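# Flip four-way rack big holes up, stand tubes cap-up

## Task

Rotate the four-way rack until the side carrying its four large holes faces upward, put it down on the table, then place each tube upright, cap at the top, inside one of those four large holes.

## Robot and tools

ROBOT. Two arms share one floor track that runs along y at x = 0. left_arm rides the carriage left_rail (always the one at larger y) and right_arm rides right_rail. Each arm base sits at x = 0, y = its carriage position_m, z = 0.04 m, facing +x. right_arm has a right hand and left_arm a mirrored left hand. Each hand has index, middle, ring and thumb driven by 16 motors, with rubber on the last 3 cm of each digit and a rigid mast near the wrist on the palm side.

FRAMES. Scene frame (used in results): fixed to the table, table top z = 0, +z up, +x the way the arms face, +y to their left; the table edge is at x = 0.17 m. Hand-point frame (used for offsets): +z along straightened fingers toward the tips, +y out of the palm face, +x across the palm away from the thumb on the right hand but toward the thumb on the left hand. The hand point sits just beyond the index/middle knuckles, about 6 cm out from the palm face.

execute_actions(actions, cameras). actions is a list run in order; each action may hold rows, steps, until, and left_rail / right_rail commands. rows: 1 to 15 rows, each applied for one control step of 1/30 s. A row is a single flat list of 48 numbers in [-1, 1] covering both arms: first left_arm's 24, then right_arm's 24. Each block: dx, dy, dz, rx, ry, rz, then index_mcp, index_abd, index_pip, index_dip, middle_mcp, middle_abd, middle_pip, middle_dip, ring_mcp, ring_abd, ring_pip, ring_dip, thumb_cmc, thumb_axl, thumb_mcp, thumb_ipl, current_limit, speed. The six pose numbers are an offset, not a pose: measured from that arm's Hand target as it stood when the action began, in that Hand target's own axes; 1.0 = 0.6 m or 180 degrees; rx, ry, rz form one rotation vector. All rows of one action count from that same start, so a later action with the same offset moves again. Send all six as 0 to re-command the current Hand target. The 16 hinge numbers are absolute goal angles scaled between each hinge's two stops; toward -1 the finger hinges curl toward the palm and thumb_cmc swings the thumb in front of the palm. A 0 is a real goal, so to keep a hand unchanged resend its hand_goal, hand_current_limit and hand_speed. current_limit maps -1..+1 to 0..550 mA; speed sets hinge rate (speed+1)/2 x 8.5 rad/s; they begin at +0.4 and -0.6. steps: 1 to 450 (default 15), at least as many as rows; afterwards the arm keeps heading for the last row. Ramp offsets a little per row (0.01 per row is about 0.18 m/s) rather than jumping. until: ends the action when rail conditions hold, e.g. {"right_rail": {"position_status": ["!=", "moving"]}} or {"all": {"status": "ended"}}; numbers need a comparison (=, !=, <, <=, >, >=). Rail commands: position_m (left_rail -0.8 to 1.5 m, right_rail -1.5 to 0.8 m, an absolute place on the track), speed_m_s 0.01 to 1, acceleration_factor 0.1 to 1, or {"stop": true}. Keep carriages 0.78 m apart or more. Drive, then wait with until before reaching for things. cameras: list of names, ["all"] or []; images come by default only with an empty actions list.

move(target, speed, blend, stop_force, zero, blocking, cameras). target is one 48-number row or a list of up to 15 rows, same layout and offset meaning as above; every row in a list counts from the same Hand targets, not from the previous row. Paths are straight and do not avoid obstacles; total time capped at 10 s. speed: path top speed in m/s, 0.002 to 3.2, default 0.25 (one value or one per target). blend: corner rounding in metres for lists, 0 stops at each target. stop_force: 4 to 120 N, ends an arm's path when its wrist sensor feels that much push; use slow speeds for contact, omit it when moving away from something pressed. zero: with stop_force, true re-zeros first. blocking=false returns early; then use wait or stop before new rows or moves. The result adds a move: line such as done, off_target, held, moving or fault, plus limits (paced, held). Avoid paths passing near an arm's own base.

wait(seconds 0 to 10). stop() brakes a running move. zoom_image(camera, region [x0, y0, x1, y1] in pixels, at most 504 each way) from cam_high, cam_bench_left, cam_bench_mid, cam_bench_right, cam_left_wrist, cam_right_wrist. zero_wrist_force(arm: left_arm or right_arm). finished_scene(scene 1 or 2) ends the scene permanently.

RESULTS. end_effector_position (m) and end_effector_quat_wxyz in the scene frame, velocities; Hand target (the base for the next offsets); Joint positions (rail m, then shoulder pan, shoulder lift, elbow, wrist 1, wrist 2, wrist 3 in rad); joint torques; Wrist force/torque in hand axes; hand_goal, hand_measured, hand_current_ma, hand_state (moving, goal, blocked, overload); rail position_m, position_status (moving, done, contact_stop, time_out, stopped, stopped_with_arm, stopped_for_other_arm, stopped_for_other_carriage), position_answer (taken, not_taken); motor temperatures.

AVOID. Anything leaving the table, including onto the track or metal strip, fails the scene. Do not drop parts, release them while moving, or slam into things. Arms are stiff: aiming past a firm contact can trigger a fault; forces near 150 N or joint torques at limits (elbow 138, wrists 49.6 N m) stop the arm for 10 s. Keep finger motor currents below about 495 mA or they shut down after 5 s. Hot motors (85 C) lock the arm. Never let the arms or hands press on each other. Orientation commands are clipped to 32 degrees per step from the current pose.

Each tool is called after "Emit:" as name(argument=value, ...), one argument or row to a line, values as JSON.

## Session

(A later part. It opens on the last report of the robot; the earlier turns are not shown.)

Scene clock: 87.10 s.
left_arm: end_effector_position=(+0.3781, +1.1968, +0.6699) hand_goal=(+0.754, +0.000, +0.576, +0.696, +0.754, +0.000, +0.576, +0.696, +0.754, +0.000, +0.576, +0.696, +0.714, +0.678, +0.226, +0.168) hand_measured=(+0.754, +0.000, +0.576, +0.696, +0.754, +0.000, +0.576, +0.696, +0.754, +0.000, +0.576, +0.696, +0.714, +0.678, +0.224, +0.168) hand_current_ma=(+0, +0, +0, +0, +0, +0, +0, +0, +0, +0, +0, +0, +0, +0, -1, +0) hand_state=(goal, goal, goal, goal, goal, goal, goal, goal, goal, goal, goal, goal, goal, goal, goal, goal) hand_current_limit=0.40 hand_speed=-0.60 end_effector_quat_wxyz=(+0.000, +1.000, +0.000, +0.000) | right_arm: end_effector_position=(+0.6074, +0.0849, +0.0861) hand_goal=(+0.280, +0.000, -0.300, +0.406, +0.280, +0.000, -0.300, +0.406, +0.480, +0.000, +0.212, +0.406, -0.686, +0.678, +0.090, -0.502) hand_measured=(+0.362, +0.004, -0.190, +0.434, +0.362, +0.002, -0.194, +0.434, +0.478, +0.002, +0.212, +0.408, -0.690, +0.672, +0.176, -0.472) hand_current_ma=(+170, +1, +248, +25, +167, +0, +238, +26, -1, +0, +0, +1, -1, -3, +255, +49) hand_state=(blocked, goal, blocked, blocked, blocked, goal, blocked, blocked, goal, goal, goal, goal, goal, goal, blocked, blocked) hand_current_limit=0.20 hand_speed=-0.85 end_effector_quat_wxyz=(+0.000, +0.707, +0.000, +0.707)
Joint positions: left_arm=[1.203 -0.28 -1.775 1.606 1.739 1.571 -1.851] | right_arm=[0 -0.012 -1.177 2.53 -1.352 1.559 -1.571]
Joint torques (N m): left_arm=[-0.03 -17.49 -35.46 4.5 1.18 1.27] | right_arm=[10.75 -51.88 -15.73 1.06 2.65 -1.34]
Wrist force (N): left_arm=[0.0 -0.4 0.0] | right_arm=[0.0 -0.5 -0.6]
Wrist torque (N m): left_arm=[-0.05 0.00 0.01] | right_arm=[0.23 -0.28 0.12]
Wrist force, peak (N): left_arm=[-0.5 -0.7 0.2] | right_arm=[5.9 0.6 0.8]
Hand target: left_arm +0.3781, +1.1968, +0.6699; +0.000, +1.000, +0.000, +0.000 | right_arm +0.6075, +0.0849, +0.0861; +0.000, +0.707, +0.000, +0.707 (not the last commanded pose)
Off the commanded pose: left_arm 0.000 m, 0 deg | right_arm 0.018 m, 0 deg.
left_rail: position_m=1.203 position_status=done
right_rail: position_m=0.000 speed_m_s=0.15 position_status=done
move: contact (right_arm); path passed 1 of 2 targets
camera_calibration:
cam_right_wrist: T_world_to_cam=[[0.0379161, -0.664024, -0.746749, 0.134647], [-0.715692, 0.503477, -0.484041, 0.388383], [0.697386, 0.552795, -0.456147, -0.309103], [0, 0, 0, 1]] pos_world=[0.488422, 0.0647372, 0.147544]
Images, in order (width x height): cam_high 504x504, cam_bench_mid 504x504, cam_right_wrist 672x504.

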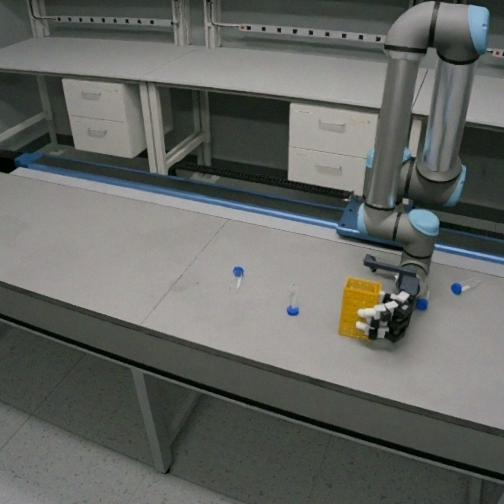

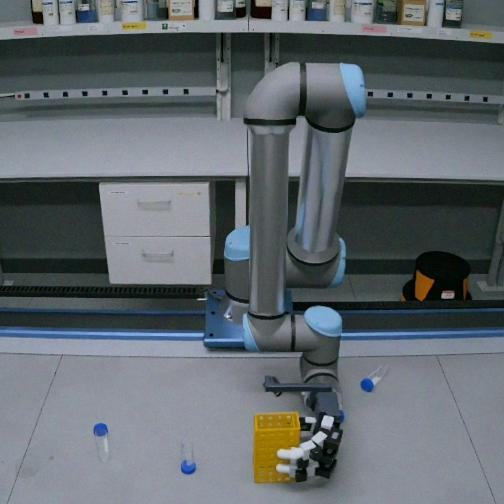

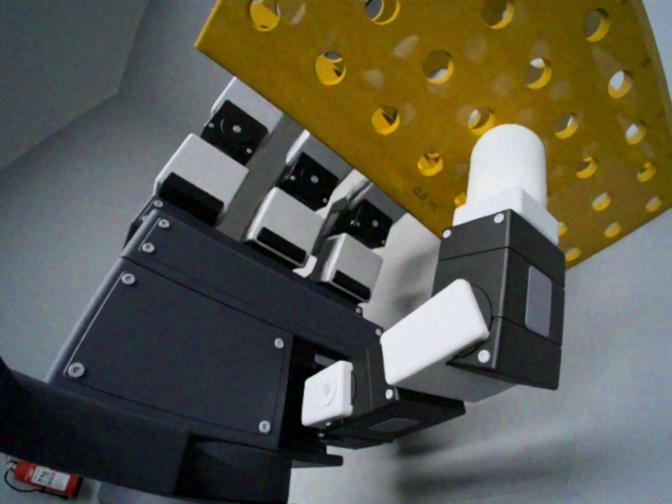

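Emit:
execute_actions(
  actions=[
    {"rows": [[0,0,0,0,0,0,0.754,0,0.576,0.696,0.754,0,0.576,0.696,0.754,0,0.576,0.696,0.714,0.678,0.226,0.168,0.4,-0.6,0,0,0,0,0,0,0.362,0,-0.19,0.43,0.362,0,-0.194,0.43,0.479,0,0.212,0.406,-0.686,0.677,0.176,-0.47,0.2,-0.85]], "steps": 15},
    {"rows": [[0,0,0,0,0,0,0.754,0,0.576,0.696,0.754,0,0.576,0.696,0.754,0,0.576,0.696,0.714,0.678,0.226,0.168,0.4,-0.6,0,0,0,0,0,0,0.479,0,0.212,0.406,0.479,0,0.212,0.406,0.479,0,0.212,0.406,-0.686,0.677,0.449,-0.373,0.2,-0.85]], "steps": 60},
  ],
  cameras=["cam_bench_mid"],
)

Emit:
move(
  target=[
    [0,0,0,0,0,0,0.754,0,0.576,0.696,0.754,0,0.576,0.696,0.754,0,0.576,0.696,0.714,0.678,0.226,0.168,0.4,-0.6,0.36,0,0,0,0,0,0.479,0,0.212,0.406,0.479,0,0.212,0.406,0.479,0,0.212,0.406,-0.686,0.677,0.449,-0.373,0.2,-0.85],
    [0,0,0,0,0,0,0.754,0,0.576,0.696,0.754,0,0.576,0.696,0.754,0,0.576,0.696,0.714,0.678,0.226,0.168,0.4,-0.6,0.3067,0.094,0.005,0,0,0.5833,0.479,0,0.212,0.406,0.479,0,0.212,0.406,0.479,0,0.212,0.406,-0.686,0.677,0.449,-0.373,0.2,-0.85],
  ],
  speed=[0.15, 0.25],
  cameras=["cam_high", "cam_bench_mid", "cam_right_wrist"],
)

Emit:
zoom_image(
  camera="cam_bench_mid",
  region=[200, 330, 350, 504],
)

Emit:
zoom_image(
  camera="cam_high",
  region=[300, 200, 440, 350],
)

Scene clock: 114.93 s.
left_arm: end_effector_position=(+0.3781, +1.1968, +0.6699) hand_goal=(+0.754, +0.000, +0.576, +0.696, +0.754, +0.000, +0.576, +0.696, +0.754, +0.000, +0.576, +0.696, +0.714, +0.678, +0.226, +0.168) hand_measured=(+0.754, +0.000, +0.576, +0.696, +0.754, +0.000, +0.576, +0.696, +0.754, +0.000, +0.576, +0.696, +0.714, +0.678, +0.224, +0.168) hand_current_ma=(+0, +0, +0, +0, +0, +0, +0, +0, +0, +0, +0, +0, +0, +0, -1, +0) hand_state=(goal, goal, goal, goal, goal, goal, goal, goal, goal, goal, goal, goal, goal, goal, goal, goal) hand_current_limit=0.40 hand_speed=-0.60 end_effector_quat_wxyz=(+0.000, +1.000, +0.000, +0.000) | right_arm: end_effector_position=(+0.6075, +0.0849, +0.0861) hand_goal=(+0.480, +0.000, +0.212, +0.406, +0.480, +0.000, +0.212, +0.406, +0.480, +0.000, +0.212, +0.406, -0.686, +0.678, +0.450, -0.372) hand_measured=(+0.478, +0.006, +0.208, +0.408, +0.478, +0.002, +0.210, +0.408, +0.478, +0.002, +0.212, +0.408, -0.680, +0.676, +0.448, -0.374) hand_current_ma=(-1, +1, -1, +1, -1, +0, -1, +1, -1, +0, +0, +1, +2, +0, -1, -1) hand_state=(goal, goal, goal, goal, goal, goal, goal, goal, goal, goal, goal, goal, goal, goal, goal, goal) hand_current_limit=0.20 hand_speed=-0.85 end_effector_quat_wxyz=(+0.000, +0.707, +0.000, +0.707)
Joint positions: left_arm=[1.203 -0.28 -1.775 1.606 1.739 1.571 -1.851] | right_arm=[0 -0.012 -1.177 2.53 -1.352 1.559 -1.571]
Joint torques (N m): left_arm=[0.5 -17.78 -34.16 4.14 1.17 1.48] | right_arm=[-0.14 -52.68 -17.02 0.31 3.21 3.41]
Wrist force (N): left_arm=[0.1 -0.2 -0.4] | right_arm=[0.1 0.0 -0.2]
Wrist torque (N m): left_arm=[0.00 -0.03 0.01] | right_arm=[0.24 -0.23 0.09]
Wrist force, peak (N): left_arm=[-0.1 -0.8 0.1] | right_arm=[-0.4 -0.9 -0.6]
Hand target: left_arm +0.3781, +1.1968, +0.6699; +0.000, +1.000, +0.000, +0.000 | right_arm +0.6075, +0.0848, +0.0861; +0.000, +0.707, +0.000, +0.707
Off the commanded pose: left_arm 0.000 m, 0 deg | right_arm 0.000 m, 0 deg.
left_rail: position_m=1.203 position_status=done
right_rail: position_m=0.000 speed_m_s=0.15 position_status=done
Images, in order (width x height): cam_bench_mid 504x504.

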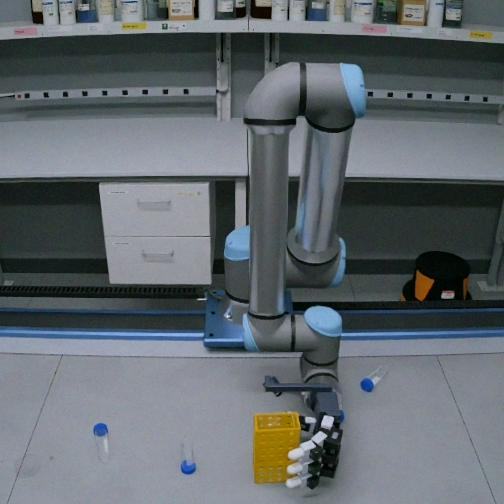

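Scene clock: 121.37 s.
left_arm: end_effector_position=(+0.3781, +1.1968, +0.6699) hand_goal=(+0.754, +0.000, +0.576, +0.696, +0.754, +0.000, +0.576, +0.696, +0.754, +0.000, +0.576, +0.696, +0.714, +0.678, +0.226, +0.168) hand_measured=(+0.754, +0.000, +0.576, +0.696, +0.754, +0.000, +0.576, +0.696, +0.754, +0.000, +0.576, +0.696, +0.714, +0.678, +0.224, +0.168) hand_current_ma=(+0, +0, +0, +0, +0, +0, +0, +0, +0, +0, +0, +0, +0, +0, -1, +0) hand_state=(goal, goal, goal, goal, goal, goal, goal, goal, goal, goal, goal, goal, goal, goal, goal, goal) hand_current_limit=0.40 hand_speed=-0.60 end_effector_quat_wxyz=(+0.000, +1.000, +0.000, +0.000) | right_arm: end_effector_position=(+0.6105, +0.0285, +0.2702) hand_goal=(+0.480, +0.000, +0.212, +0.406, +0.480, +0.000, +0.212, +0.406, +0.480, +0.000, +0.212, +0.406, -0.686, +0.678, +0.450, -0.372) hand_measured=(+0.472, +0.002, +0.208, +0.408, +0.472, +0.002, +0.210, +0.408, +0.474, +0.002, +0.212, +0.408, -0.684, +0.676, +0.448, -0.374) hand_current_ma=(-3, +0, -1, +0, -3, +0, -1, +0, -3, +0, +0, +1, +0, +0, -1, +0) hand_state=(goal, goal, goal, goal, goal, goal, goal, goal, goal, goal, goal, goal, goal, goal, goal, goal) hand_current_limit=0.20 hand_speed=-0.85 end_effector_quat_wxyz=(+0.561, -0.431, +0.561, -0.431)
Joint positions: left_arm=[1.203 -0.28 -1.775 1.606 1.739 1.571 -1.851] | right_arm=[0 -0.541 -1.783 2.45 -0.666 1.03 0.261]
Joint torques (N m): left_arm=[0.1 -17.39 -34.88 4.3 1.45 1.64] | right_arm=[-15.03 -3.69 -30.46 -5.1 -2.81 4.22]
Wrist force (N): left_arm=[-0.4 -0.7 0.1] | right_arm=[0.4 1.0 -0.1]
Wrist torque (N m): left_arm=[-0.10 0.05 -0.02] | right_arm=[-0.14 0.01 -0.13]
Wrist force, peak (N): left_arm=[-0.3 -0.8 -0.1] | right_arm=[0.8 1.7 0.3]
Hand target: left_arm +0.3781, +1.1968, +0.6699; +0.000, +1.000, +0.000, +0.000 | right_arm +0.6105, +0.0285, +0.2702; +0.561, -0.431, +0.561, -0.431
Off the commanded pose: left_arm 0.000 m, 0 deg | right_arm 0.000 m, 0 deg.
left_rail: position_m=1.203 position_status=done
right_rail: position_m=0.000 speed_m_s=0.15 position_status=done
move: done
camera_calibration:
cam_right_wrist: T_world_to_cam=[[0.037821, 0.892988, -0.448488, 0.109629], [-0.715493, 0.337511, 0.611683, 0.216556], [0.697595, 0.297756, 0.651692, -0.488285], [0, 0, 0, 1]] pos_world=[0.491423, -0.0255979, 0.234915]
Images, in order (width x height): cam_high 504x504, cam_bench_mid 504x504, cam_right_wrist 672x504.

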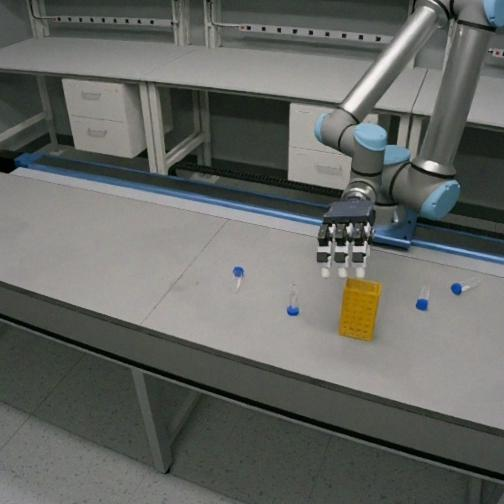

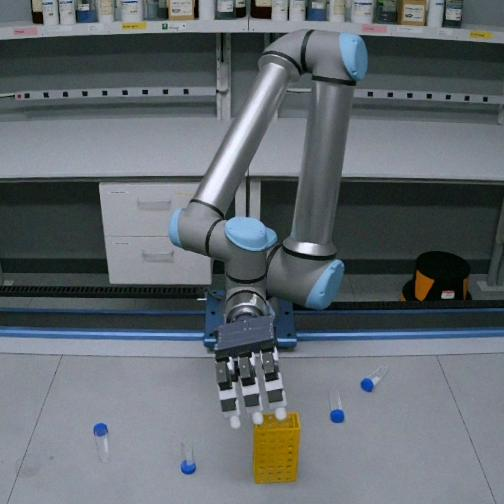

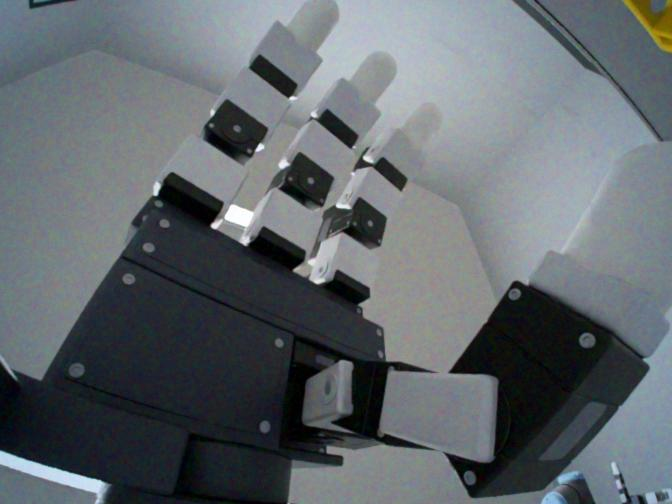

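Scaled by 2.897 from the camera's 504x504 image, which has a finer 720x720 frame.

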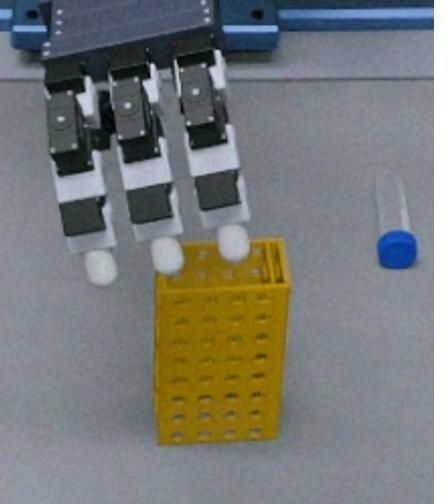

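Scaled by 3.360 from the camera's 504x504 image, which has a finer 720x720 frame.

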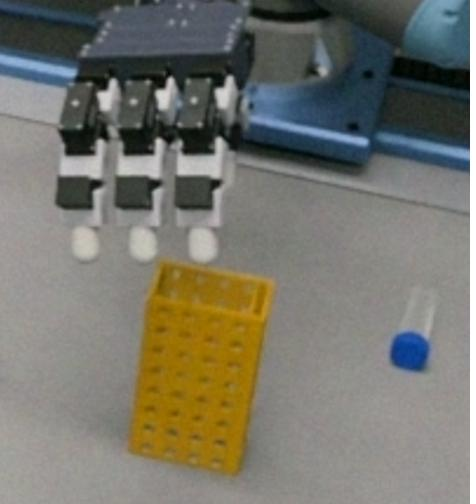

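Emit:
execute_actions(
  actions=[],
  cameras=["cam_high","cam_bench_mid","cam_right_wrist"],
)

Scene clock: 150.27 s.
left_arm: end_effector_position=(+0.3781, +1.1968, +0.6699) hand_goal=(+0.754, +0.000, +0.576, +0.696, +0.754, +0.000, +0.576, +0.696, +0.754, +0.000, +0.576, +0.696, +0.714, +0.678, +0.226, +0.168) hand_measured=(+0.754, +0.000, +0.576, +0.696, +0.754, +0.000, +0.576, +0.696, +0.754, +0.000, +0.576, +0.696, +0.714, +0.678, +0.224, +0.168) hand_current_ma=(+0, +0, +0, +0, +0, +0, +0, +0, +0, +0, +0, +0, +0, +0, -1, +0) hand_state=(goal, goal, goal, goal, goal, goal, goal, goal, goal, goal, goal, goal, goal, goal, goal, goal) hand_current_limit=0.40 hand_speed=-0.60 end_effector_quat_wxyz=(+0.000, +1.000, +0.000, +0.000) | right_arm: end_effector_position=(+0.6105, +0.0285, +0.2702) hand_goal=(+0.480, +0.000, +0.212, +0.406, +0.480, +0.000, +0.212, +0.406, +0.480, +0.000, +0.212, +0.406, -0.686, +0.678, +0.450, -0.372) hand_measured=(+0.472, +0.002, +0.208, +0.408, +0.472, +0.002, +0.210, +0.408, +0.474, +0.002, +0.212, +0.408, -0.684, +0.676, +0.448, -0.374) hand_current_ma=(-3, +0, -1, +0, -3, +0, -1, +0, -3, +0, +0, +1, +0, +0, -1, +0) hand_state=(goal, goal, goal, goal, goal, goal, goal, goal, goal, goal, goal, goal, goal, goal, goal, goal) hand_current_limit=0.20 hand_speed=-0.85 end_effector_quat_wxyz=(+0.561, -0.431, +0.561, -0.431)
Joint positions: left_arm=[1.203 -0.28 -1.775 1.606 1.739 1.571 -1.851] | right_arm=[0 -0.541 -1.783 2.45 -0.666 1.03 0.261]
Joint velocities: within noise
Joint torques (N m): left_arm=[1.1 -15.72 -35.37 4.11 1.14 1.61] | right_arm=[-9.89 -2.39 -30.82 -5.15 -1.77 4.7]
Motor temperatures (°C): left_arm=[30 27 32 32 32 40] | right_arm=[29 34 31 33 36 36]
Wrist force (N): left_arm=[-0.4 -0.2 0.1] | right_arm=[0.9 1.1 -0.3]
Wrist torque (N m): left_arm=[-0.04 0.05 -0.03] | right_arm=[-0.11 -0.05 -0.08]
Wrist force, peak (N): left_arm=[-0.3 -0.7 0.2] | right_arm=[1.0 1.6 0.1]
Hand target: left_arm +0.3781, +1.1968, +0.6699; +0.000, +1.000, +0.000, +0.000 | right_arm +0.6105, +0.0285, +0.2702; +0.561, -0.431, +0.561, -0.431
Off the commanded pose: left_arm 0.000 m, 0 deg | right_arm 0.000 m, 0 deg.
left_rail: position_m=1.203 position_status=done
right_rail: position_m=0.000 speed_m_s=0.15 position_status=done
camera_calibration:
cam_right_wrist: T_world_to_cam=[[0.0377786, 0.893146, -0.448178, 0.109537], [-0.715502, 0.337267, 0.611807, 0.216586], [0.697588, 0.297559, 0.651789, -0.488244], [0, 0, 0, 1]] pos_world=[0.491423, -0.0255991, 0.234815]
Images, in order (width x height): cam_high 504x504, cam_bench_mid 504x504, cam_right_wrist 672x504.

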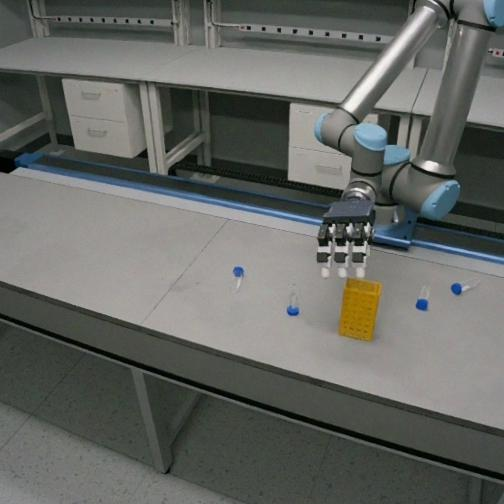

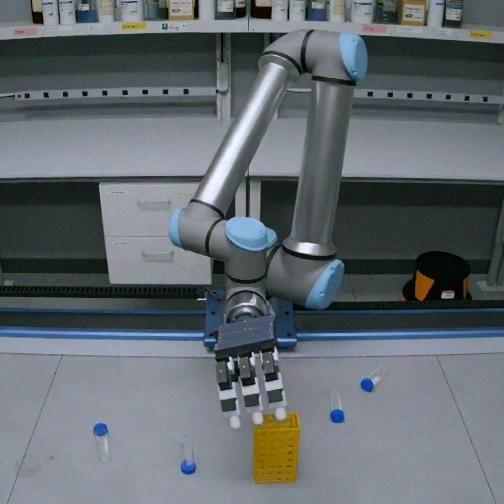

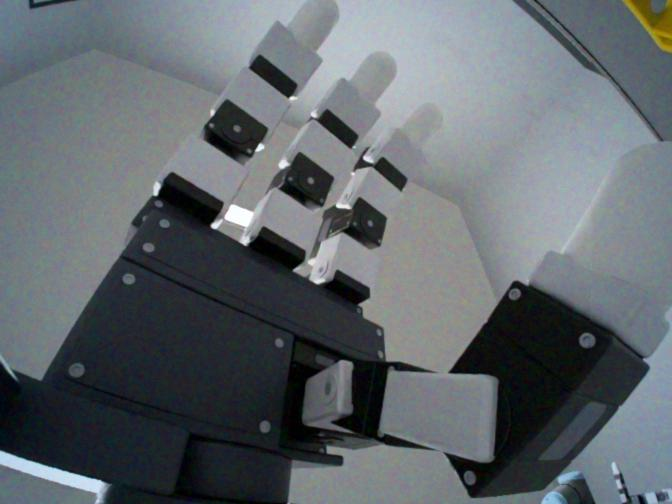

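Emit:
move(
  target=[0,0,0,0,0,0,0.754,0,0.576,0.696,0.754,0,0.576,0.696,0.754,0,0.576,0.696,0.714,0.678,0.226,0.168,0.4,-0.6,0.0575,0.2145,0,0,0,0,0.479,0,0.212,0.406,0.479,0,0.212,0.406,0.479,0,0.212,0.406,-0.686,0.677,0.449,-0.373,0.2,-0.85],
  speed=0.12,
  stop_force=8,
  cameras=["cam_high","cam_bench_mid","cam_right_wrist"],
)

Scene clock: 157.17 s.
left_arm: end_effector_position=(+0.3781, +1.1968, +0.6699) hand_goal=(+0.754, +0.000, +0.576, +0.696, +0.754, +0.000, +0.576, +0.696, +0.754, +0.000, +0.576, +0.696, +0.714, +0.678, +0.226, +0.168) hand_measured=(+0.754, +0.000, +0.576, +0.696, +0.754, +0.000, +0.576, +0.696, +0.754, +0.000, +0.576, +0.696, +0.714, +0.678, +0.224, +0.168) hand_current_ma=(+0, +0, +0, +0, +0, +0, +0, +0, +0, +0, +0, +0, +0, +0, -1, +0) hand_state=(goal, goal, goal, goal, goal, goal, goal, goal, goal, goal, goal, goal, goal, goal, goal, goal) hand_current_limit=0.40 hand_speed=-0.60 end_effector_quat_wxyz=(+0.000, +1.000, +0.000, +0.000) | right_arm: end_effector_position=(+0.6105, +0.0284, +0.1369) hand_goal=(+0.480, +0.000, +0.212, +0.406, +0.480, +0.000, +0.212, +0.406, +0.480, +0.000, +0.212, +0.406, -0.686, +0.678, +0.450, -0.372) hand_measured=(+0.472, +0.002, +0.208, +0.408, +0.472, +0.002, +0.210, +0.408, +0.474, +0.002, +0.212, +0.408, -0.684, +0.676, +0.448, -0.374) hand_current_ma=(-3, +0, -1, +0, -3, +0, -1, +0, -3, +0, +0, +1, +0, +0, -1, +0) hand_state=(goal, goal, goal, goal, goal, goal, goal, goal, goal, goal, goal, goal, goal, goal, goal, goal) hand_current_limit=0.20 hand_speed=-0.85 end_effector_quat_wxyz=(+0.561, -0.431, +0.561, -0.431)
Joint positions: left_arm=[1.203 -0.28 -1.775 1.606 1.739 1.571 -1.851] | right_arm=[0 -0.541 -1.503 2.565 -1.061 1.03 0.261]
Joint torques (N m): left_arm=[-0.46 -16.91 -34.38 4.16 1.6 1.65] | right_arm=[12.72 -14.73 -17.52 -5.38 2.53 4.48]
Wrist force (N): left_arm=[-0.3 -0.8 -0.2] | right_arm=[1.3 0.6 -0.5]
Wrist torque (N m): left_arm=[-0.09 0.03 0.00] | right_arm=[-0.04 -0.06 0.02]
Wrist force, peak (N): left_arm=[-0.3 -0.8 -0.2] | right_arm=[1.1 1.6 -0.3]
Hand target: left_arm +0.3781, +1.1968, +0.6699; +0.000, +1.000, +0.000, +0.000 | right_arm +0.6105, +0.0284, +0.1369; +0.561, -0.431, +0.561, -0.431
Off the commanded pose: left_arm 0.000 m, 0 deg | right_arm 0.000 m, 0 deg.
left_rail: position_m=1.203 position_status=done
right_rail: position_m=0.000 speed_m_s=0.15 position_status=done
move: done
camera_calibration:
cam_right_wrist: T_world_to_cam=[[0.0377786, 0.893146, -0.448178, 0.0499295], [-0.715502, 0.337267, 0.611807, 0.298113], [0.697588, 0.297559, 0.651789, -0.401396], [0, 0, 0, 1]] pos_world=[0.491423, -0.0256991, 0.101615]
Images, in order (width x height): cam_high 504x504, cam_bench_mid 504x504, cam_right_wrist 672x504.

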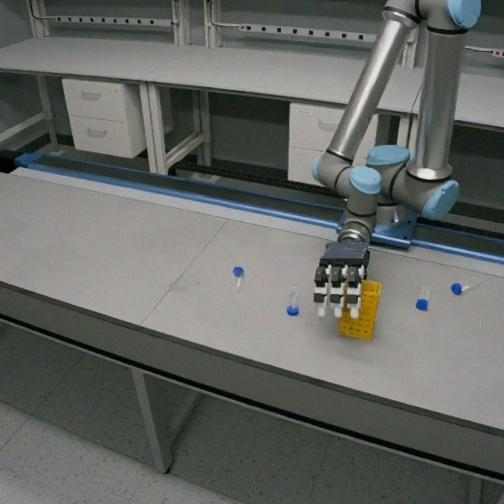

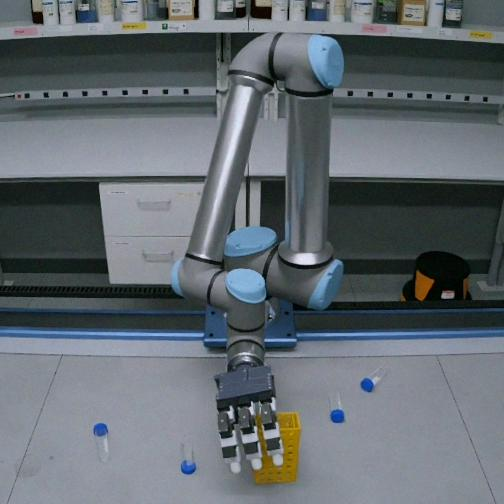

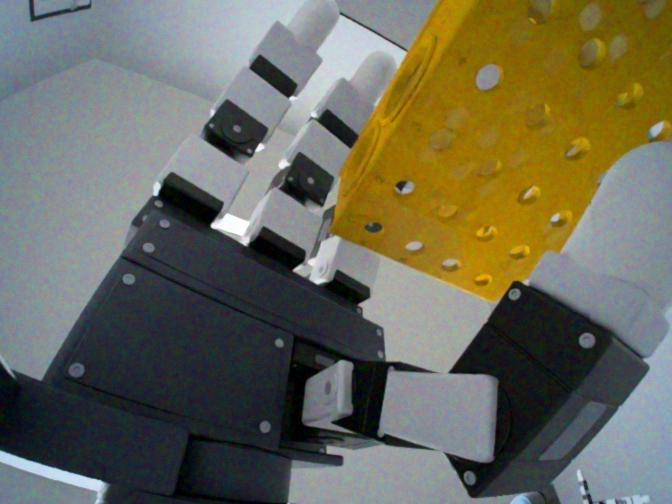

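Grip the rack.

Emit:
execute_actions(
  actions=[
    {"rows":[[0,0,0,0,0,0,0.754,0,0.576,0.696,0.754,0,0.576,0.696,0.754,0,0.576,0.696,0.714,0.678,0.226,0.168,0.4,-0.6,0,0,0,0,0,0,0.342,0,-0.182,0.406,0.342,0,-0.182,0.406,0.479,0,0.212,0.406,-0.686,0.677,0.09,-0.503,0.2,-0.85]],"steps":70},
    {"rows":[[0,0,0,0,0,0,0.754,0,0.576,0.696,0.754,0,0.576,0.696,0.754,0,0.576,0.696,0.714,0.678,0.226,0.168,0.4,-0.6,0,0,0,0,0,0,0.28,0,-0.3,0.406,0.28,0,-0.3,0.406,0.479,0,0.212,0.406,-0.686,0.677,0.09,-0.503,0.2,-0.85]],"steps":30},
  ],
  cameras=["cam_high","cam_bench_mid","cam_right_wrist"],
)

Scene clock: 162.33 s.
left_arm: end_effector_position=(+0.3781, +1.1968, +0.6699) hand_goal=(+0.754, +0.000, +0.576, +0.696, +0.754, +0.000, +0.576, +0.696, +0.754, +0.000, +0.576, +0.696, +0.714, +0.678, +0.226, +0.168) hand_measured=(+0.754, +0.000, +0.576, +0.696, +0.754, +0.000, +0.576, +0.696, +0.754, +0.000, +0.576, +0.696, +0.714, +0.678, +0.224, +0.168) hand_current_ma=(+0, +0, +0, +0, +0, +0, +0, +0, +0, +0, +0, +0, +0, +0, -1, +0) hand_state=(goal, goal, goal, goal, goal, goal, goal, goal, goal, goal, goal, goal, goal, goal, goal, goal) hand_current_limit=0.40 hand_speed=-0.60 end_effector_quat_wxyz=(+0.000, +1.000, +0.000, +0.000) | right_arm: end_effector_position=(+0.6105, +0.0284, +0.1369) hand_goal=(+0.280, +0.000, -0.300, +0.406, +0.280, +0.000, -0.300, +0.406, +0.480, +0.000, +0.212, +0.406, -0.686, +0.678, +0.090, -0.502) hand_measured=(+0.350, +0.002, -0.180, +0.430, +0.360, -0.002, -0.172, +0.434, +0.474, +0.002, +0.212, +0.408, -0.686, +0.678, +0.176, -0.482) hand_current_ma=(+132, +0, +289, +19, +165, +0, +326, +26, -3, +0, +0, +1, +0, +0, +258, +23) hand_state=(blocked, goal, blocked, blocked, blocked, goal, blocked, blocked, goal, goal, goal, goal, goal, goal, blocked, goal) hand_current_limit=0.20 hand_speed=-0.85 end_effector_quat_wxyz=(+0.561, -0.431, +0.561, -0.431)
Joint positions: left_arm=[1.203 -0.28 -1.775 1.606 1.739 1.571 -1.851] | right_arm=[0 -0.541 -1.503 2.565 -1.061 1.03 0.261]
Joint torques (N m): left_arm=[2.11 -16.15 -34.31 4.18 1.43 1.78] | right_arm=[9.93 -16.27 -22.85 -3.58 2.74 4.25]
Wrist force (N): left_arm=[-0.4 -0.3 0.2] | right_arm=[1.2 0.3 0.0]
Wrist torque (N m): left_arm=[-0.06 0.05 -0.02] | right_arm=[-0.14 -0.01 -0.02]
Wrist force, peak (N): left_arm=[-0.6 -0.6 -0.2] | right_arm=[1.9 2.1 0.0]
Hand target: left_arm +0.3781, +1.1968, +0.6699; +0.000, +1.000, +0.000, +0.000 | right_arm +0.6105, +0.0284, +0.1369; +0.561, -0.431, +0.561, -0.431
Off the commanded pose: left_arm 0.000 m, 0 deg | right_arm 0.000 m, 0 deg.
left_rail: position_m=1.203 position_status=done
right_rail: position_m=0.000 speed_m_s=0.15 position_status=done
camera_calibration:
cam_right_wrist: T_world_to_cam=[[0.0377786, 0.893146, -0.448178, 0.0499295], [-0.715502, 0.337267, 0.611807, 0.298113], [0.697588, 0.297559, 0.651789, -0.401396], [0, 0, 0, 1]] pos_world=[0.491423, -0.0256991, 0.101615]
Images, in order (width x height): cam_high 504x504, cam_bench_mid 504x504, cam_right_wrist 672x504.

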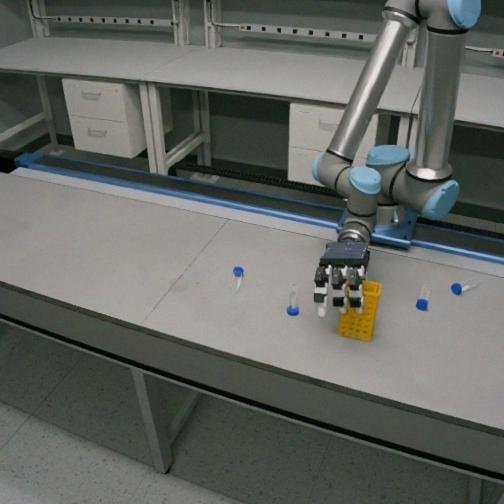

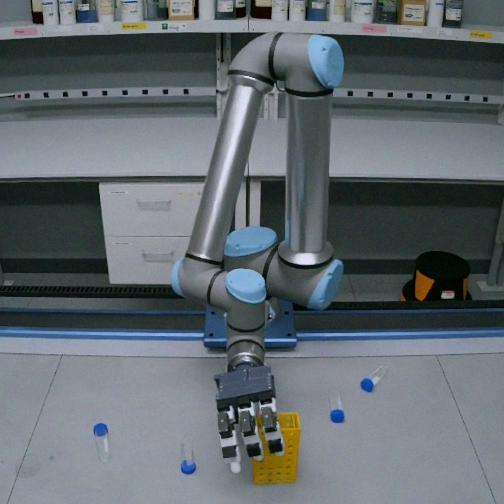

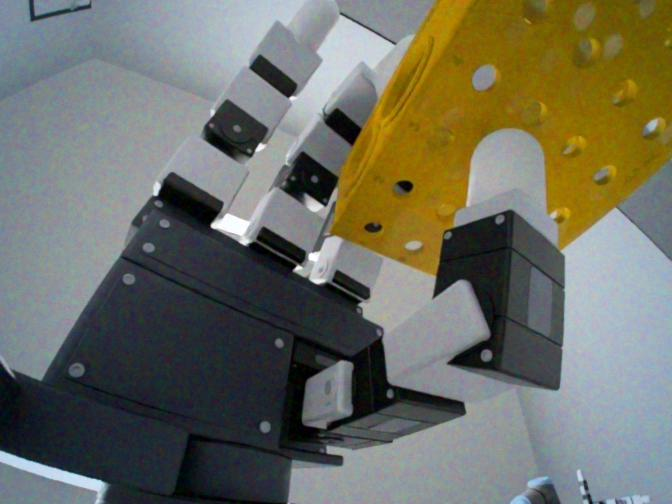

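Emit:
move(
  target=[
    [0,0,0,0,0,0,0.754,0,0.576,0.696,0.754,0,0.576,0.696,0.754,0,0.576,0.696,0.714,0.678,0.226,0.168,0.4,-0.6,-0.0518,-0.1932,0,0,0,0,0.28,0,-0.3,0.406,0.28,0,-0.3,0.406,0.479,0,0.212,0.406,-0.686,0.677,0.09,-0.503,0.2,-0.85],
    [0,0,0,0,0,0,0.754,0,0.576,0.696,0.754,0,0.576,0.696,0.754,0,0.576,0.696,0.714,0.678,0.226,0.168,0.4,-0.6,-0.225,-0.0597,0.1617,0,0,-0.5,0.28,0,-0.3,0.406,0.28,0,-0.3,0.406,0.479,0,0.212,0.406,-0.686,0.677,0.09,-0.503,0.2,-0.85],
  ],
  speed=[0.08,0.2],
  cameras=["cam_high","cam_bench_mid","cam_right_wrist"],
)

Scene clock: 174.97 s.
left_arm: end_effector_position=(+0.3781, +1.1968, +0.6699) hand_goal=(+0.754, +0.000, +0.576, +0.696, +0.754, +0.000, +0.576, +0.696, +0.754, +0.000, +0.576, +0.696, +0.714, +0.678, +0.226, +0.168) hand_measured=(+0.754, +0.000, +0.576, +0.696, +0.754, +0.000, +0.576, +0.696, +0.754, +0.000, +0.576, +0.696, +0.714, +0.678, +0.224, +0.168) hand_current_ma=(+0, +0, +0, +0, +0, +0, +0, +0, +0, +0, +0, +0, +0, +0, -1, +0) hand_state=(goal, goal, goal, goal, goal, goal, goal, goal, goal, goal, goal, goal, goal, goal, goal, goal) hand_current_limit=0.40 hand_speed=-0.60 end_effector_quat_wxyz=(+0.000, +1.000, +0.000, +0.000) | right_arm: end_effector_position=(+0.7075, +0.1496, +0.2064) hand_goal=(+0.280, +0.000, -0.300, +0.406, +0.280, +0.000, -0.300, +0.406, +0.480, +0.000, +0.212, +0.406, -0.686, +0.678, +0.090, -0.502) hand_measured=(+0.356, +0.004, -0.184, +0.432, +0.360, +0.002, -0.190, +0.434, +0.472, +0.002, +0.212, +0.408, -0.666, +0.684, +0.178, -0.470) hand_current_ma=(+152, +1, +271, +23, +165, +0, +246, +26, -3, +0, +0, +1, +15, +3, +262, +52) hand_state=(blocked, goal, blocked, blocked, blocked, goal, blocked, blocked, goal, goal, goal, goal, blocked, goal, blocked, blocked) hand_current_limit=0.20 hand_speed=-0.85 end_effector_quat_wxyz=(-0.092, +0.701, -0.092, +0.701)
Joint positions: left_arm=[1.203 -0.28 -1.775 1.606 1.739 1.571 -1.851] | right_arm=[0 0.109 -1.358 2.262 -0.904 1.68 -1.309]
Joint torques (N m): left_arm=[1.85 -14.92 -34.74 4.35 1.61 2.26] | right_arm=[13.92 -30.09 -38.23 -6.18 2.86 -3.76]
Wrist force (N): left_arm=[0.3 -0.1 0.1] | right_arm=[-1.8 0.8 0.2]
Wrist torque (N m): left_arm=[-0.02 -0.04 0.03] | right_arm=[0.04 -0.22 0.23]
Wrist force, peak (N): left_arm=[0.0 -0.9 -0.1] | right_arm=[1.3 3.0 -0.1]
Hand target: left_arm +0.3781, +1.1968, +0.6699; +0.000, +1.000, +0.000, +0.000 | right_arm +0.7075, +0.1496, +0.2064; -0.092, +0.701, -0.092, +0.701
Off the commanded pose: left_arm 0.000 m, 0 deg | right_arm 0.000 m, 0 deg.
left_rail: position_m=1.203 position_status=done
right_rail: position_m=0.000 speed_m_s=0.15 position_status=done
move: done
camera_calibration:
cam_right_wrist: T_world_to_cam=[[0.0379577, -0.447767, -0.893344, 0.261524], [-0.715711, 0.611703, -0.337012, 0.439065], [0.697364, 0.652168, -0.297253, -0.407398], [0, 0, 0, 1]] pos_world=[0.588422, 0.114216, 0.260501]
Images, in order (width x height): cam_high 504x504, cam_bench_mid 504x504, cam_right_wrist 672x504.

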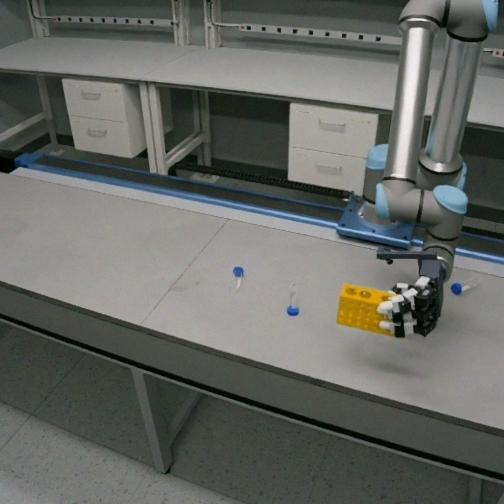

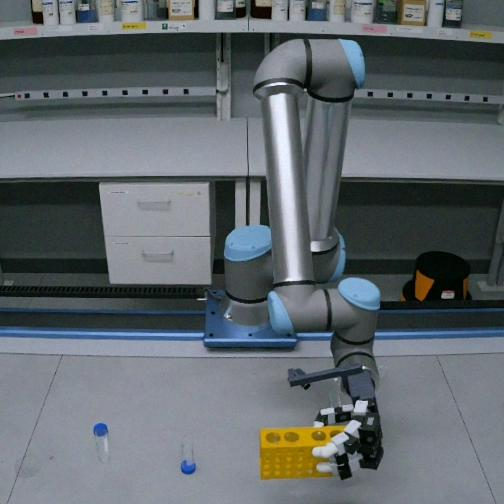

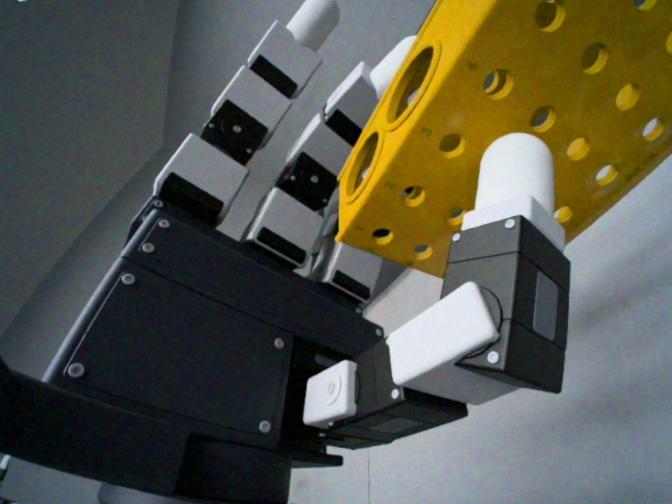

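Emit:
move(
  target=[0,0,0,0,0,0,0.754,0,0.576,0.696,0.754,0,0.576,0.696,0.754,0,0.576,0.696,0.714,0.678,0.226,0.168,0.4,-0.6,-0.2012,0.0539,0,0,0,0,0.28,0,-0.3,0.406,0.28,0,-0.3,0.406,0.479,0,0.212,0.406,-0.686,0.677,0.09,-0.503,0.2,-0.85],
  speed=0.12,
)

Emit:
move(
  target=[0,0,0,0,0,0,0.754,0,0.576,0.696,0.754,0,0.576,0.696,0.754,0,0.576,0.696,0.714,0.678,0.226,0.168,0.4,-0.6,-0.0371,0.0099,0,0,0,0,0.28,0,-0.3,0.406,0.28,0,-0.3,0.406,0.479,0,0.212,0.406,-0.686,0.677,0.09,-0.503,0.2,-0.85],
  speed=0.02,
  stop_force=4,
  cameras=["cam_high","cam_bench_mid","cam_right_wrist"],
)

Scene clock: 179.33 s.
left_arm: end_effector_position=(+0.3781, +1.1968, +0.6699) hand_goal=(+0.754, +0.000, +0.576, +0.696, +0.754, +0.000, +0.576, +0.696, +0.754, +0.000, +0.576, +0.696, +0.714, +0.678, +0.226, +0.168) hand_measured=(+0.754, +0.000, +0.576, +0.696, +0.754, +0.000, +0.576, +0.696, +0.754, +0.000, +0.576, +0.696, +0.714, +0.678, +0.224, +0.168) hand_current_ma=(+0, +0, +0, +0, +0, +0, +0, +0, +0, +0, +0, +0, +0, +0, -1, +0) hand_state=(goal, goal, goal, goal, goal, goal, goal, goal, goal, goal, goal, goal, goal, goal, goal, goal) hand_current_limit=0.40 hand_speed=-0.60 end_effector_quat_wxyz=(+0.000, +1.000, +0.000, +0.000) | right_arm: end_effector_position=(+0.7074, +0.1495, +0.0815) hand_goal=(+0.280, +0.000, -0.300, +0.406, +0.280, +0.000, -0.300, +0.406, +0.480, +0.000, +0.212, +0.406, -0.686, +0.678, +0.090, -0.502) hand_measured=(+0.358, +0.006, -0.184, +0.432, +0.360, +0.002, -0.192, +0.434, +0.474, +0.002, +0.212, +0.408, -0.664, +0.686, +0.178, -0.470) hand_current_ma=(+153, +1, +271, +23, +165, +0, +244, +26, -3, +0, +0, +1, +16, +4, +262, +52) hand_state=(blocked, goal, blocked, blocked, blocked, goal, blocked, blocked, goal, goal, goal, goal, blocked, goal, blocked, blocked) hand_current_limit=0.20 hand_speed=-0.85 end_effector_quat_wxyz=(-0.092, +0.701, -0.092, +0.701)
Joint positions: left_arm=[1.203 -0.28 -1.775 1.606 1.739 1.571 -1.851] | right_arm=[0 0.109 -1.125 2.303 -1.178 1.68 -1.309]
Joint torques (N m): left_arm=[0.79 -16.27 -34.14 4.17 1.61 2.11] | right_arm=[0.8 -41.66 -27.8 -5.98 -0.7 -4.2]
Wrist force (N): left_arm=[-0.2 -0.1 -0.1] | right_arm=[-1.1 0.6 0.5]
Wrist torque (N m): left_arm=[-0.01 0.02 -0.02] | right_arm=[-0.03 -0.30 0.24]
Wrist force, peak (N): left_arm=[-0.6 -0.6 0.0] | right_arm=[-2.2 1.1 0.7]
Hand target: left_arm +0.3781, +1.1968, +0.6699; +0.000, +1.000, +0.000, +0.000 | right_arm +0.7075, +0.1496, +0.0814; -0.092, +0.701, -0.092, +0.701
Off the commanded pose: left_arm 0.000 m, 0 deg | right_arm 0.000 m, 0 deg.
left_rail: position_m=1.203 position_status=done
right_rail: position_m=0.000 speed_m_s=0.15 position_status=done
move: done

Scene clock: 181.27 s.
left_arm: end_effector_position=(+0.3781, +1.1968, +0.6699) hand_goal=(+0.754, +0.000, +0.576, +0.696, +0.754, +0.000, +0.576, +0.696, +0.754, +0.000, +0.576, +0.696, +0.714, +0.678, +0.226, +0.168) hand_measured=(+0.754, +0.000, +0.576, +0.696, +0.754, +0.000, +0.576, +0.696, +0.754, +0.000, +0.576, +0.696, +0.714, +0.678, +0.224, +0.168) hand_current_ma=(+0, +0, +0, +0, +0, +0, +0, +0, +0, +0, +0, +0, +0, +0, -1, +0) hand_state=(goal, goal, goal, goal, goal, goal, goal, goal, goal, goal, goal, goal, goal, goal, goal, goal) hand_current_limit=0.40 hand_speed=-0.60 end_effector_quat_wxyz=(+0.000, +1.000, +0.000, +0.000) | right_arm: end_effector_position=(+0.7075, +0.1496, +0.0711) hand_goal=(+0.280, +0.000, -0.300, +0.406, +0.280, +0.000, -0.300, +0.406, +0.480, +0.000, +0.212, +0.406, -0.686, +0.678, +0.090, -0.502) hand_measured=(+0.358, +0.004, -0.190, +0.432, +0.360, +0.000, -0.192, +0.436, +0.474, +0.002, +0.212, +0.408, -0.670, +0.682, +0.178, -0.470) hand_current_ma=(+156, +1, +252, +23, +165, +0, +244, +28, -3, +0, +0, +1, +10, +2, +262, +52) hand_state=(blocked, goal, blocked, blocked, blocked, goal, blocked, blocked, goal, goal, goal, goal, goal, goal, blocked, blocked) hand_current_limit=0.20 hand_speed=-0.85 end_effector_quat_wxyz=(-0.092, +0.701, -0.092, +0.701)
Joint positions: left_arm=[1.203 -0.28 -1.775 1.606 1.739 1.571 -1.851] | right_arm=[0 0.109 -1.103 2.304 -1.201 1.68 -1.309]
Joint torques (N m): left_arm=[0.37 -14.97 -34.19 4.15 1.76 2.25] | right_arm=[4.66 -63.42 -25.47 0.82 1.56 -2.86]
Wrist force (N): left_arm=[0.0 -0.3 0.0] | right_arm=[-0.6 0.6 0.0]
Wrist torque (N m): left_arm=[-0.05 -0.01 0.01] | right_arm=[0.00 -0.32 0.23]
Wrist force, peak (N): left_arm=[-0.1 -0.9 0.0] | right_arm=[4.1 -1.8 0.1]
Hand target: left_arm +0.3781, +1.1968, +0.6699; +0.000, +1.000, +0.000, +0.000 | right_arm +0.7075, +0.1496, +0.0711; -0.092, +0.701, -0.092, +0.701 (not the last commanded pose)
Off the commanded pose: left_arm 0.000 m, 0 deg | right_arm 0.013 m, 0 deg.
left_rail: position_m=1.203 position_status=done
right_rail: position_m=0.000 speed_m_s=0.15 position_status=done
move: contact (right_arm)
camera_calibration:
cam_right_wrist: T_world_to_cam=[[0.0379052, -0.448163, -0.893148, 0.140704], [-0.715683, 0.611598, -0.337261, 0.393494], [0.697395, 0.651995, -0.29756, -0.447577], [0, 0, 0, 1]] pos_world=[0.588422, 0.114216, 0.125199]
Images, in order (width x height): cam_high 504x504, cam_bench_mid 504x504, cam_right_wrist 672x504.

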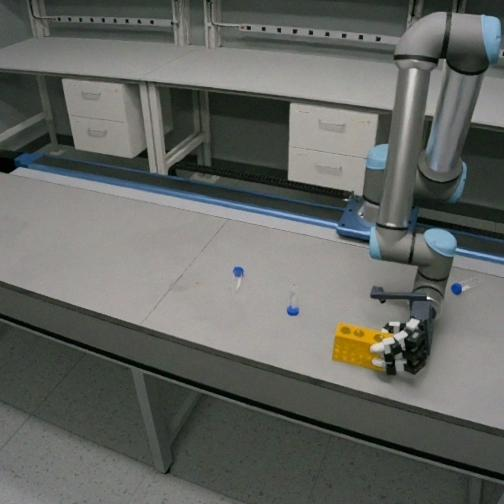

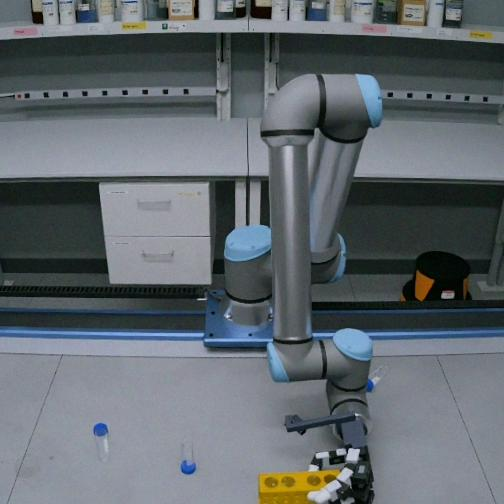

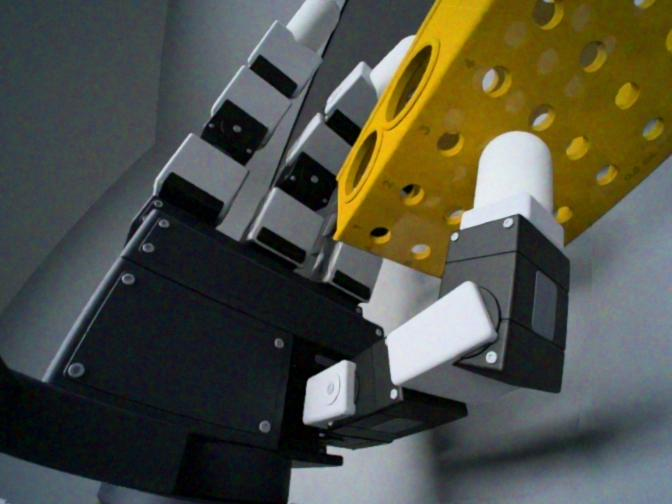

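Emit:
move(
  target=[0,0,0,0,0,0,0.754,0,0.576,0.696,0.754,0,0.576,0.696,0.754,0,0.576,0.696,0.714,0.678,0.226,0.168,0.4,-0.6,-0.008,0.0022,0,0,0,0,0.28,0,-0.3,0.406,0.28,0,-0.3,0.406,0.479,0,0.212,0.406,-0.686,0.677,0.09,-0.503,0.2,-0.85],
  speed=0.01,
  stop_force=10,
)

Emit:
execute_actions(
  actions=[
    {"rows":[[0,0,0,0,0,0,0.754,0,0.576,0.696,0.754,0,0.576,0.696,0.754,0,0.576,0.696,0.714,0.678,0.226,0.168,0.4,-0.6,0,0,0,0,0,0,0.36,0,-0.19,0.43,0.36,0,-0.19,0.43,0.479,0,0.212,0.406,-0.686,0.677,0.176,-0.47,0.2,-0.85]],"steps":15},
    {"rows":[[0,0,0,0,0,0,0.754,0,0.576,0.696,0.754,0,0.576,0.696,0.754,0,0.576,0.696,0.714,0.678,0.226,0.168,0.4,-0.6,0,0,0,0,0,0,0.479,0,0.212,0.406,0.479,0,0.212,0.406,0.479,0,0.212,0.406,-0.686,0.677,0.449,-0.373,0.2,-0.85]],"steps":75},
  ],
  cameras=["cam_high","cam_bench_mid","cam_right_wrist"],
)

Scene clock: 185.97 s.
left_arm: end_effector_position=(+0.3781, +1.1968, +0.6699) hand_goal=(+0.754, +0.000, +0.576, +0.696, +0.754, +0.000, +0.576, +0.696, +0.754, +0.000, +0.576, +0.696, +0.714, +0.678, +0.226, +0.168) hand_measured=(+0.754, +0.000, +0.576, +0.696, +0.754, +0.000, +0.576, +0.696, +0.754, +0.000, +0.576, +0.696, +0.714, +0.678, +0.224, +0.168) hand_current_ma=(+0, +0, +0, +0, +0, +0, +0, +0, +0, +0, +0, +0, +0, +0, -1, +0) hand_state=(goal, goal, goal, goal, goal, goal, goal, goal, goal, goal, goal, goal, goal, goal, goal, goal) hand_current_limit=0.40 hand_speed=-0.60 end_effector_quat_wxyz=(+0.000, +1.000, +0.000, +0.000) | right_arm: end_effector_position=(+0.7075, +0.1495, +0.0661) hand_goal=(+0.280, +0.000, -0.300, +0.406, +0.280, +0.000, -0.300, +0.406, +0.480, +0.000, +0.212, +0.406, -0.686, +0.678, +0.090, -0.502) hand_measured=(+0.358, -0.012, -0.190, +0.432, +0.360, -0.014, -0.192, +0.436, +0.474, +0.002, +0.212, +0.408, -0.696, +0.670, +0.178, -0.470) hand_current_ma=(+156, -5, +250, +23, +165, -6, +244, +28, -3, +0, +0, +1, -5, -4, +262, +52) hand_state=(blocked, goal, blocked, blocked, blocked, goal, blocked, blocked, goal, goal, goal, goal, goal, goal, blocked, blocked) hand_current_limit=0.20 hand_speed=-0.85 end_effector_quat_wxyz=(-0.092, +0.701, -0.092, +0.701)
Joint positions: left_arm=[1.203 -0.28 -1.775 1.606 1.739 1.571 -1.851] | right_arm=[0 0.109 -1.093 2.304 -1.211 1.68 -1.309]
Joint torques (N m): left_arm=[0.83 -14.88 -33.78 4.21 1.88 2.37] | right_arm=[-11.18 -32.06 -9.08 -4.09 -2.05 -2.39]
Wrist force (N): left_arm=[-0.1 -0.3 -0.1] | right_arm=[5.7 -2.8 -0.1]
Wrist torque (N m): left_arm=[-0.03 0.01 0.00] | right_arm=[-0.04 -0.21 0.05]
Wrist force, peak (N): left_arm=[-0.2 -0.8 -0.2] | right_arm=[6.2 -3.3 0.3]
Hand target: left_arm +0.3781, +1.1968, +0.6699; +0.000, +1.000, +0.000, +0.000 | right_arm +0.7075, +0.1495, +0.0661; -0.092, +0.701, -0.092, +0.701
Off the commanded pose: left_arm 0.000 m, 0 deg | right_arm 0.000 m, 0 deg.
left_rail: position_m=1.203 position_status=done
right_rail: position_m=0.000 speed_m_s=0.15 position_status=done
move: done

Scene clock: 189.17 s.
left_arm: end_effector_position=(+0.3781, +1.1968, +0.6699) hand_goal=(+0.754, +0.000, +0.576, +0.696, +0.754, +0.000, +0.576, +0.696, +0.754, +0.000, +0.576, +0.696, +0.714, +0.678, +0.226, +0.168) hand_measured=(+0.754, +0.000, +0.576, +0.696, +0.754, +0.000, +0.576, +0.696, +0.754, +0.000, +0.576, +0.696, +0.714, +0.678, +0.224, +0.168) hand_current_ma=(+0, +0, +0, +0, +0, +0, +0, +0, +0, +0, +0, +0, +0, +0, -1, +0) hand_state=(goal, goal, goal, goal, goal, goal, goal, goal, goal, goal, goal, goal, goal, goal, goal, goal) hand_current_limit=0.40 hand_speed=-0.60 end_effector_quat_wxyz=(+0.000, +1.000, +0.000, +0.000) | right_arm: end_effector_position=(+0.7075, +0.1495, +0.0661) hand_goal=(+0.480, +0.000, +0.212, +0.406, +0.480, +0.000, +0.212, +0.406, +0.480, +0.000, +0.212, +0.406, -0.686, +0.678, +0.450, -0.372) hand_measured=(+0.472, +0.002, +0.208, +0.408, +0.472, +0.002, +0.208, +0.408, +0.474, +0.002, +0.212, +0.408, -0.680, +0.676, +0.448, -0.374) hand_current_ma=(-3, +0, -1, +1, -3, +0, -1, +0, -3, +0, +0, +1, +2, +0, -1, -1) hand_state=(goal, goal, goal, goal, goal, goal, goal, goal, goal, goal, goal, goal, goal, goal, goal, goal) hand_current_limit=0.20 hand_speed=-0.85 end_effector_quat_wxyz=(-0.092, +0.701, -0.092, +0.701)
Joint positions: left_arm=[1.203 -0.28 -1.775 1.606 1.739 1.571 -1.851] | right_arm=[0 0.109 -1.093 2.304 -1.211 1.68 -1.309]
Joint torques (N m): left_arm=[-0.52 -14.3 -34.68 4.03 1.83 2.28] | right_arm=[-2.04 -60.72 -22.87 -4.75 -1.68 -2.71]
Wrist force (N): left_arm=[0.0 -0.5 -0.2] | right_arm=[0.4 -0.1 0.4]
Wrist torque (N m): left_arm=[-0.05 -0.01 0.01] | right_arm=[-0.07 -0.31 0.17]
Wrist force, peak (N): left_arm=[-0.1 -0.9 0.1] | right_arm=[5.9 -3.0 0.3]
Hand target: left_arm +0.3781, +1.1968, +0.6699; +0.000, +1.000, +0.000, +0.000 | right_arm +0.7075, +0.1495, +0.0661; -0.092, +0.701, -0.092, +0.701
Off the commanded pose: left_arm 0.000 m, 0 deg | right_arm 0.000 m, 0 deg.
left_rail: position_m=1.203 position_status=done
right_rail: position_m=0.000 speed_m_s=0.15 position_status=done
camera_calibration:
cam_right_wrist: T_world_to_cam=[[0.0379052, -0.448163, -0.893148, 0.136239], [-0.715683, 0.611598, -0.337261, 0.391808], [0.697395, 0.651995, -0.29756, -0.449064], [0, 0, 0, 1]] pos_world=[0.588422, 0.114216, 0.120199]
Images, in order (width x height): cam_high 504x504, cam_bench_mid 504x504, cam_right_wrist 672x504.

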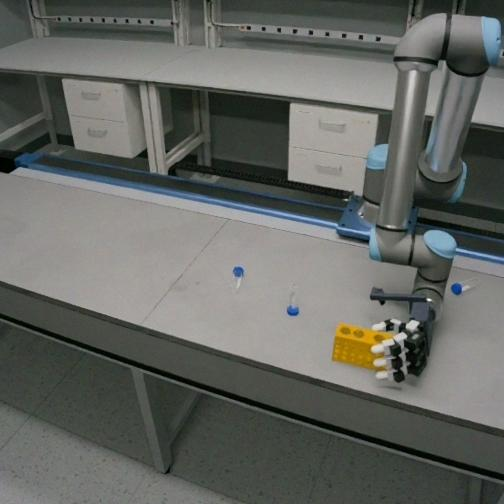

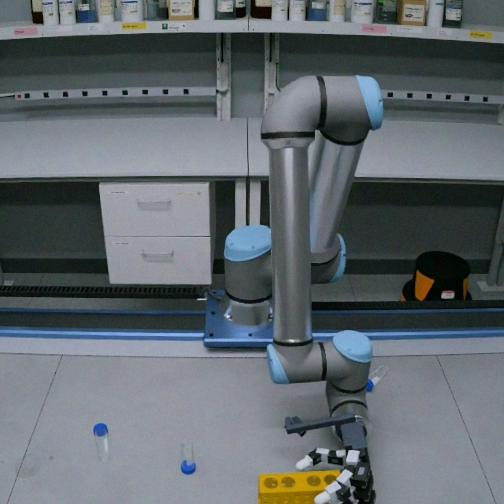

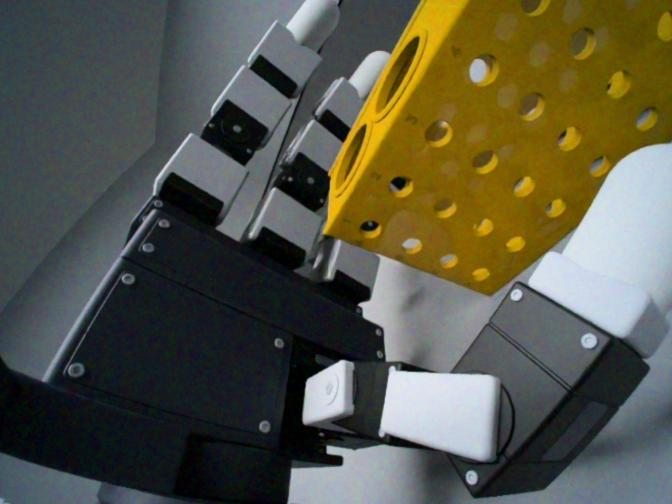

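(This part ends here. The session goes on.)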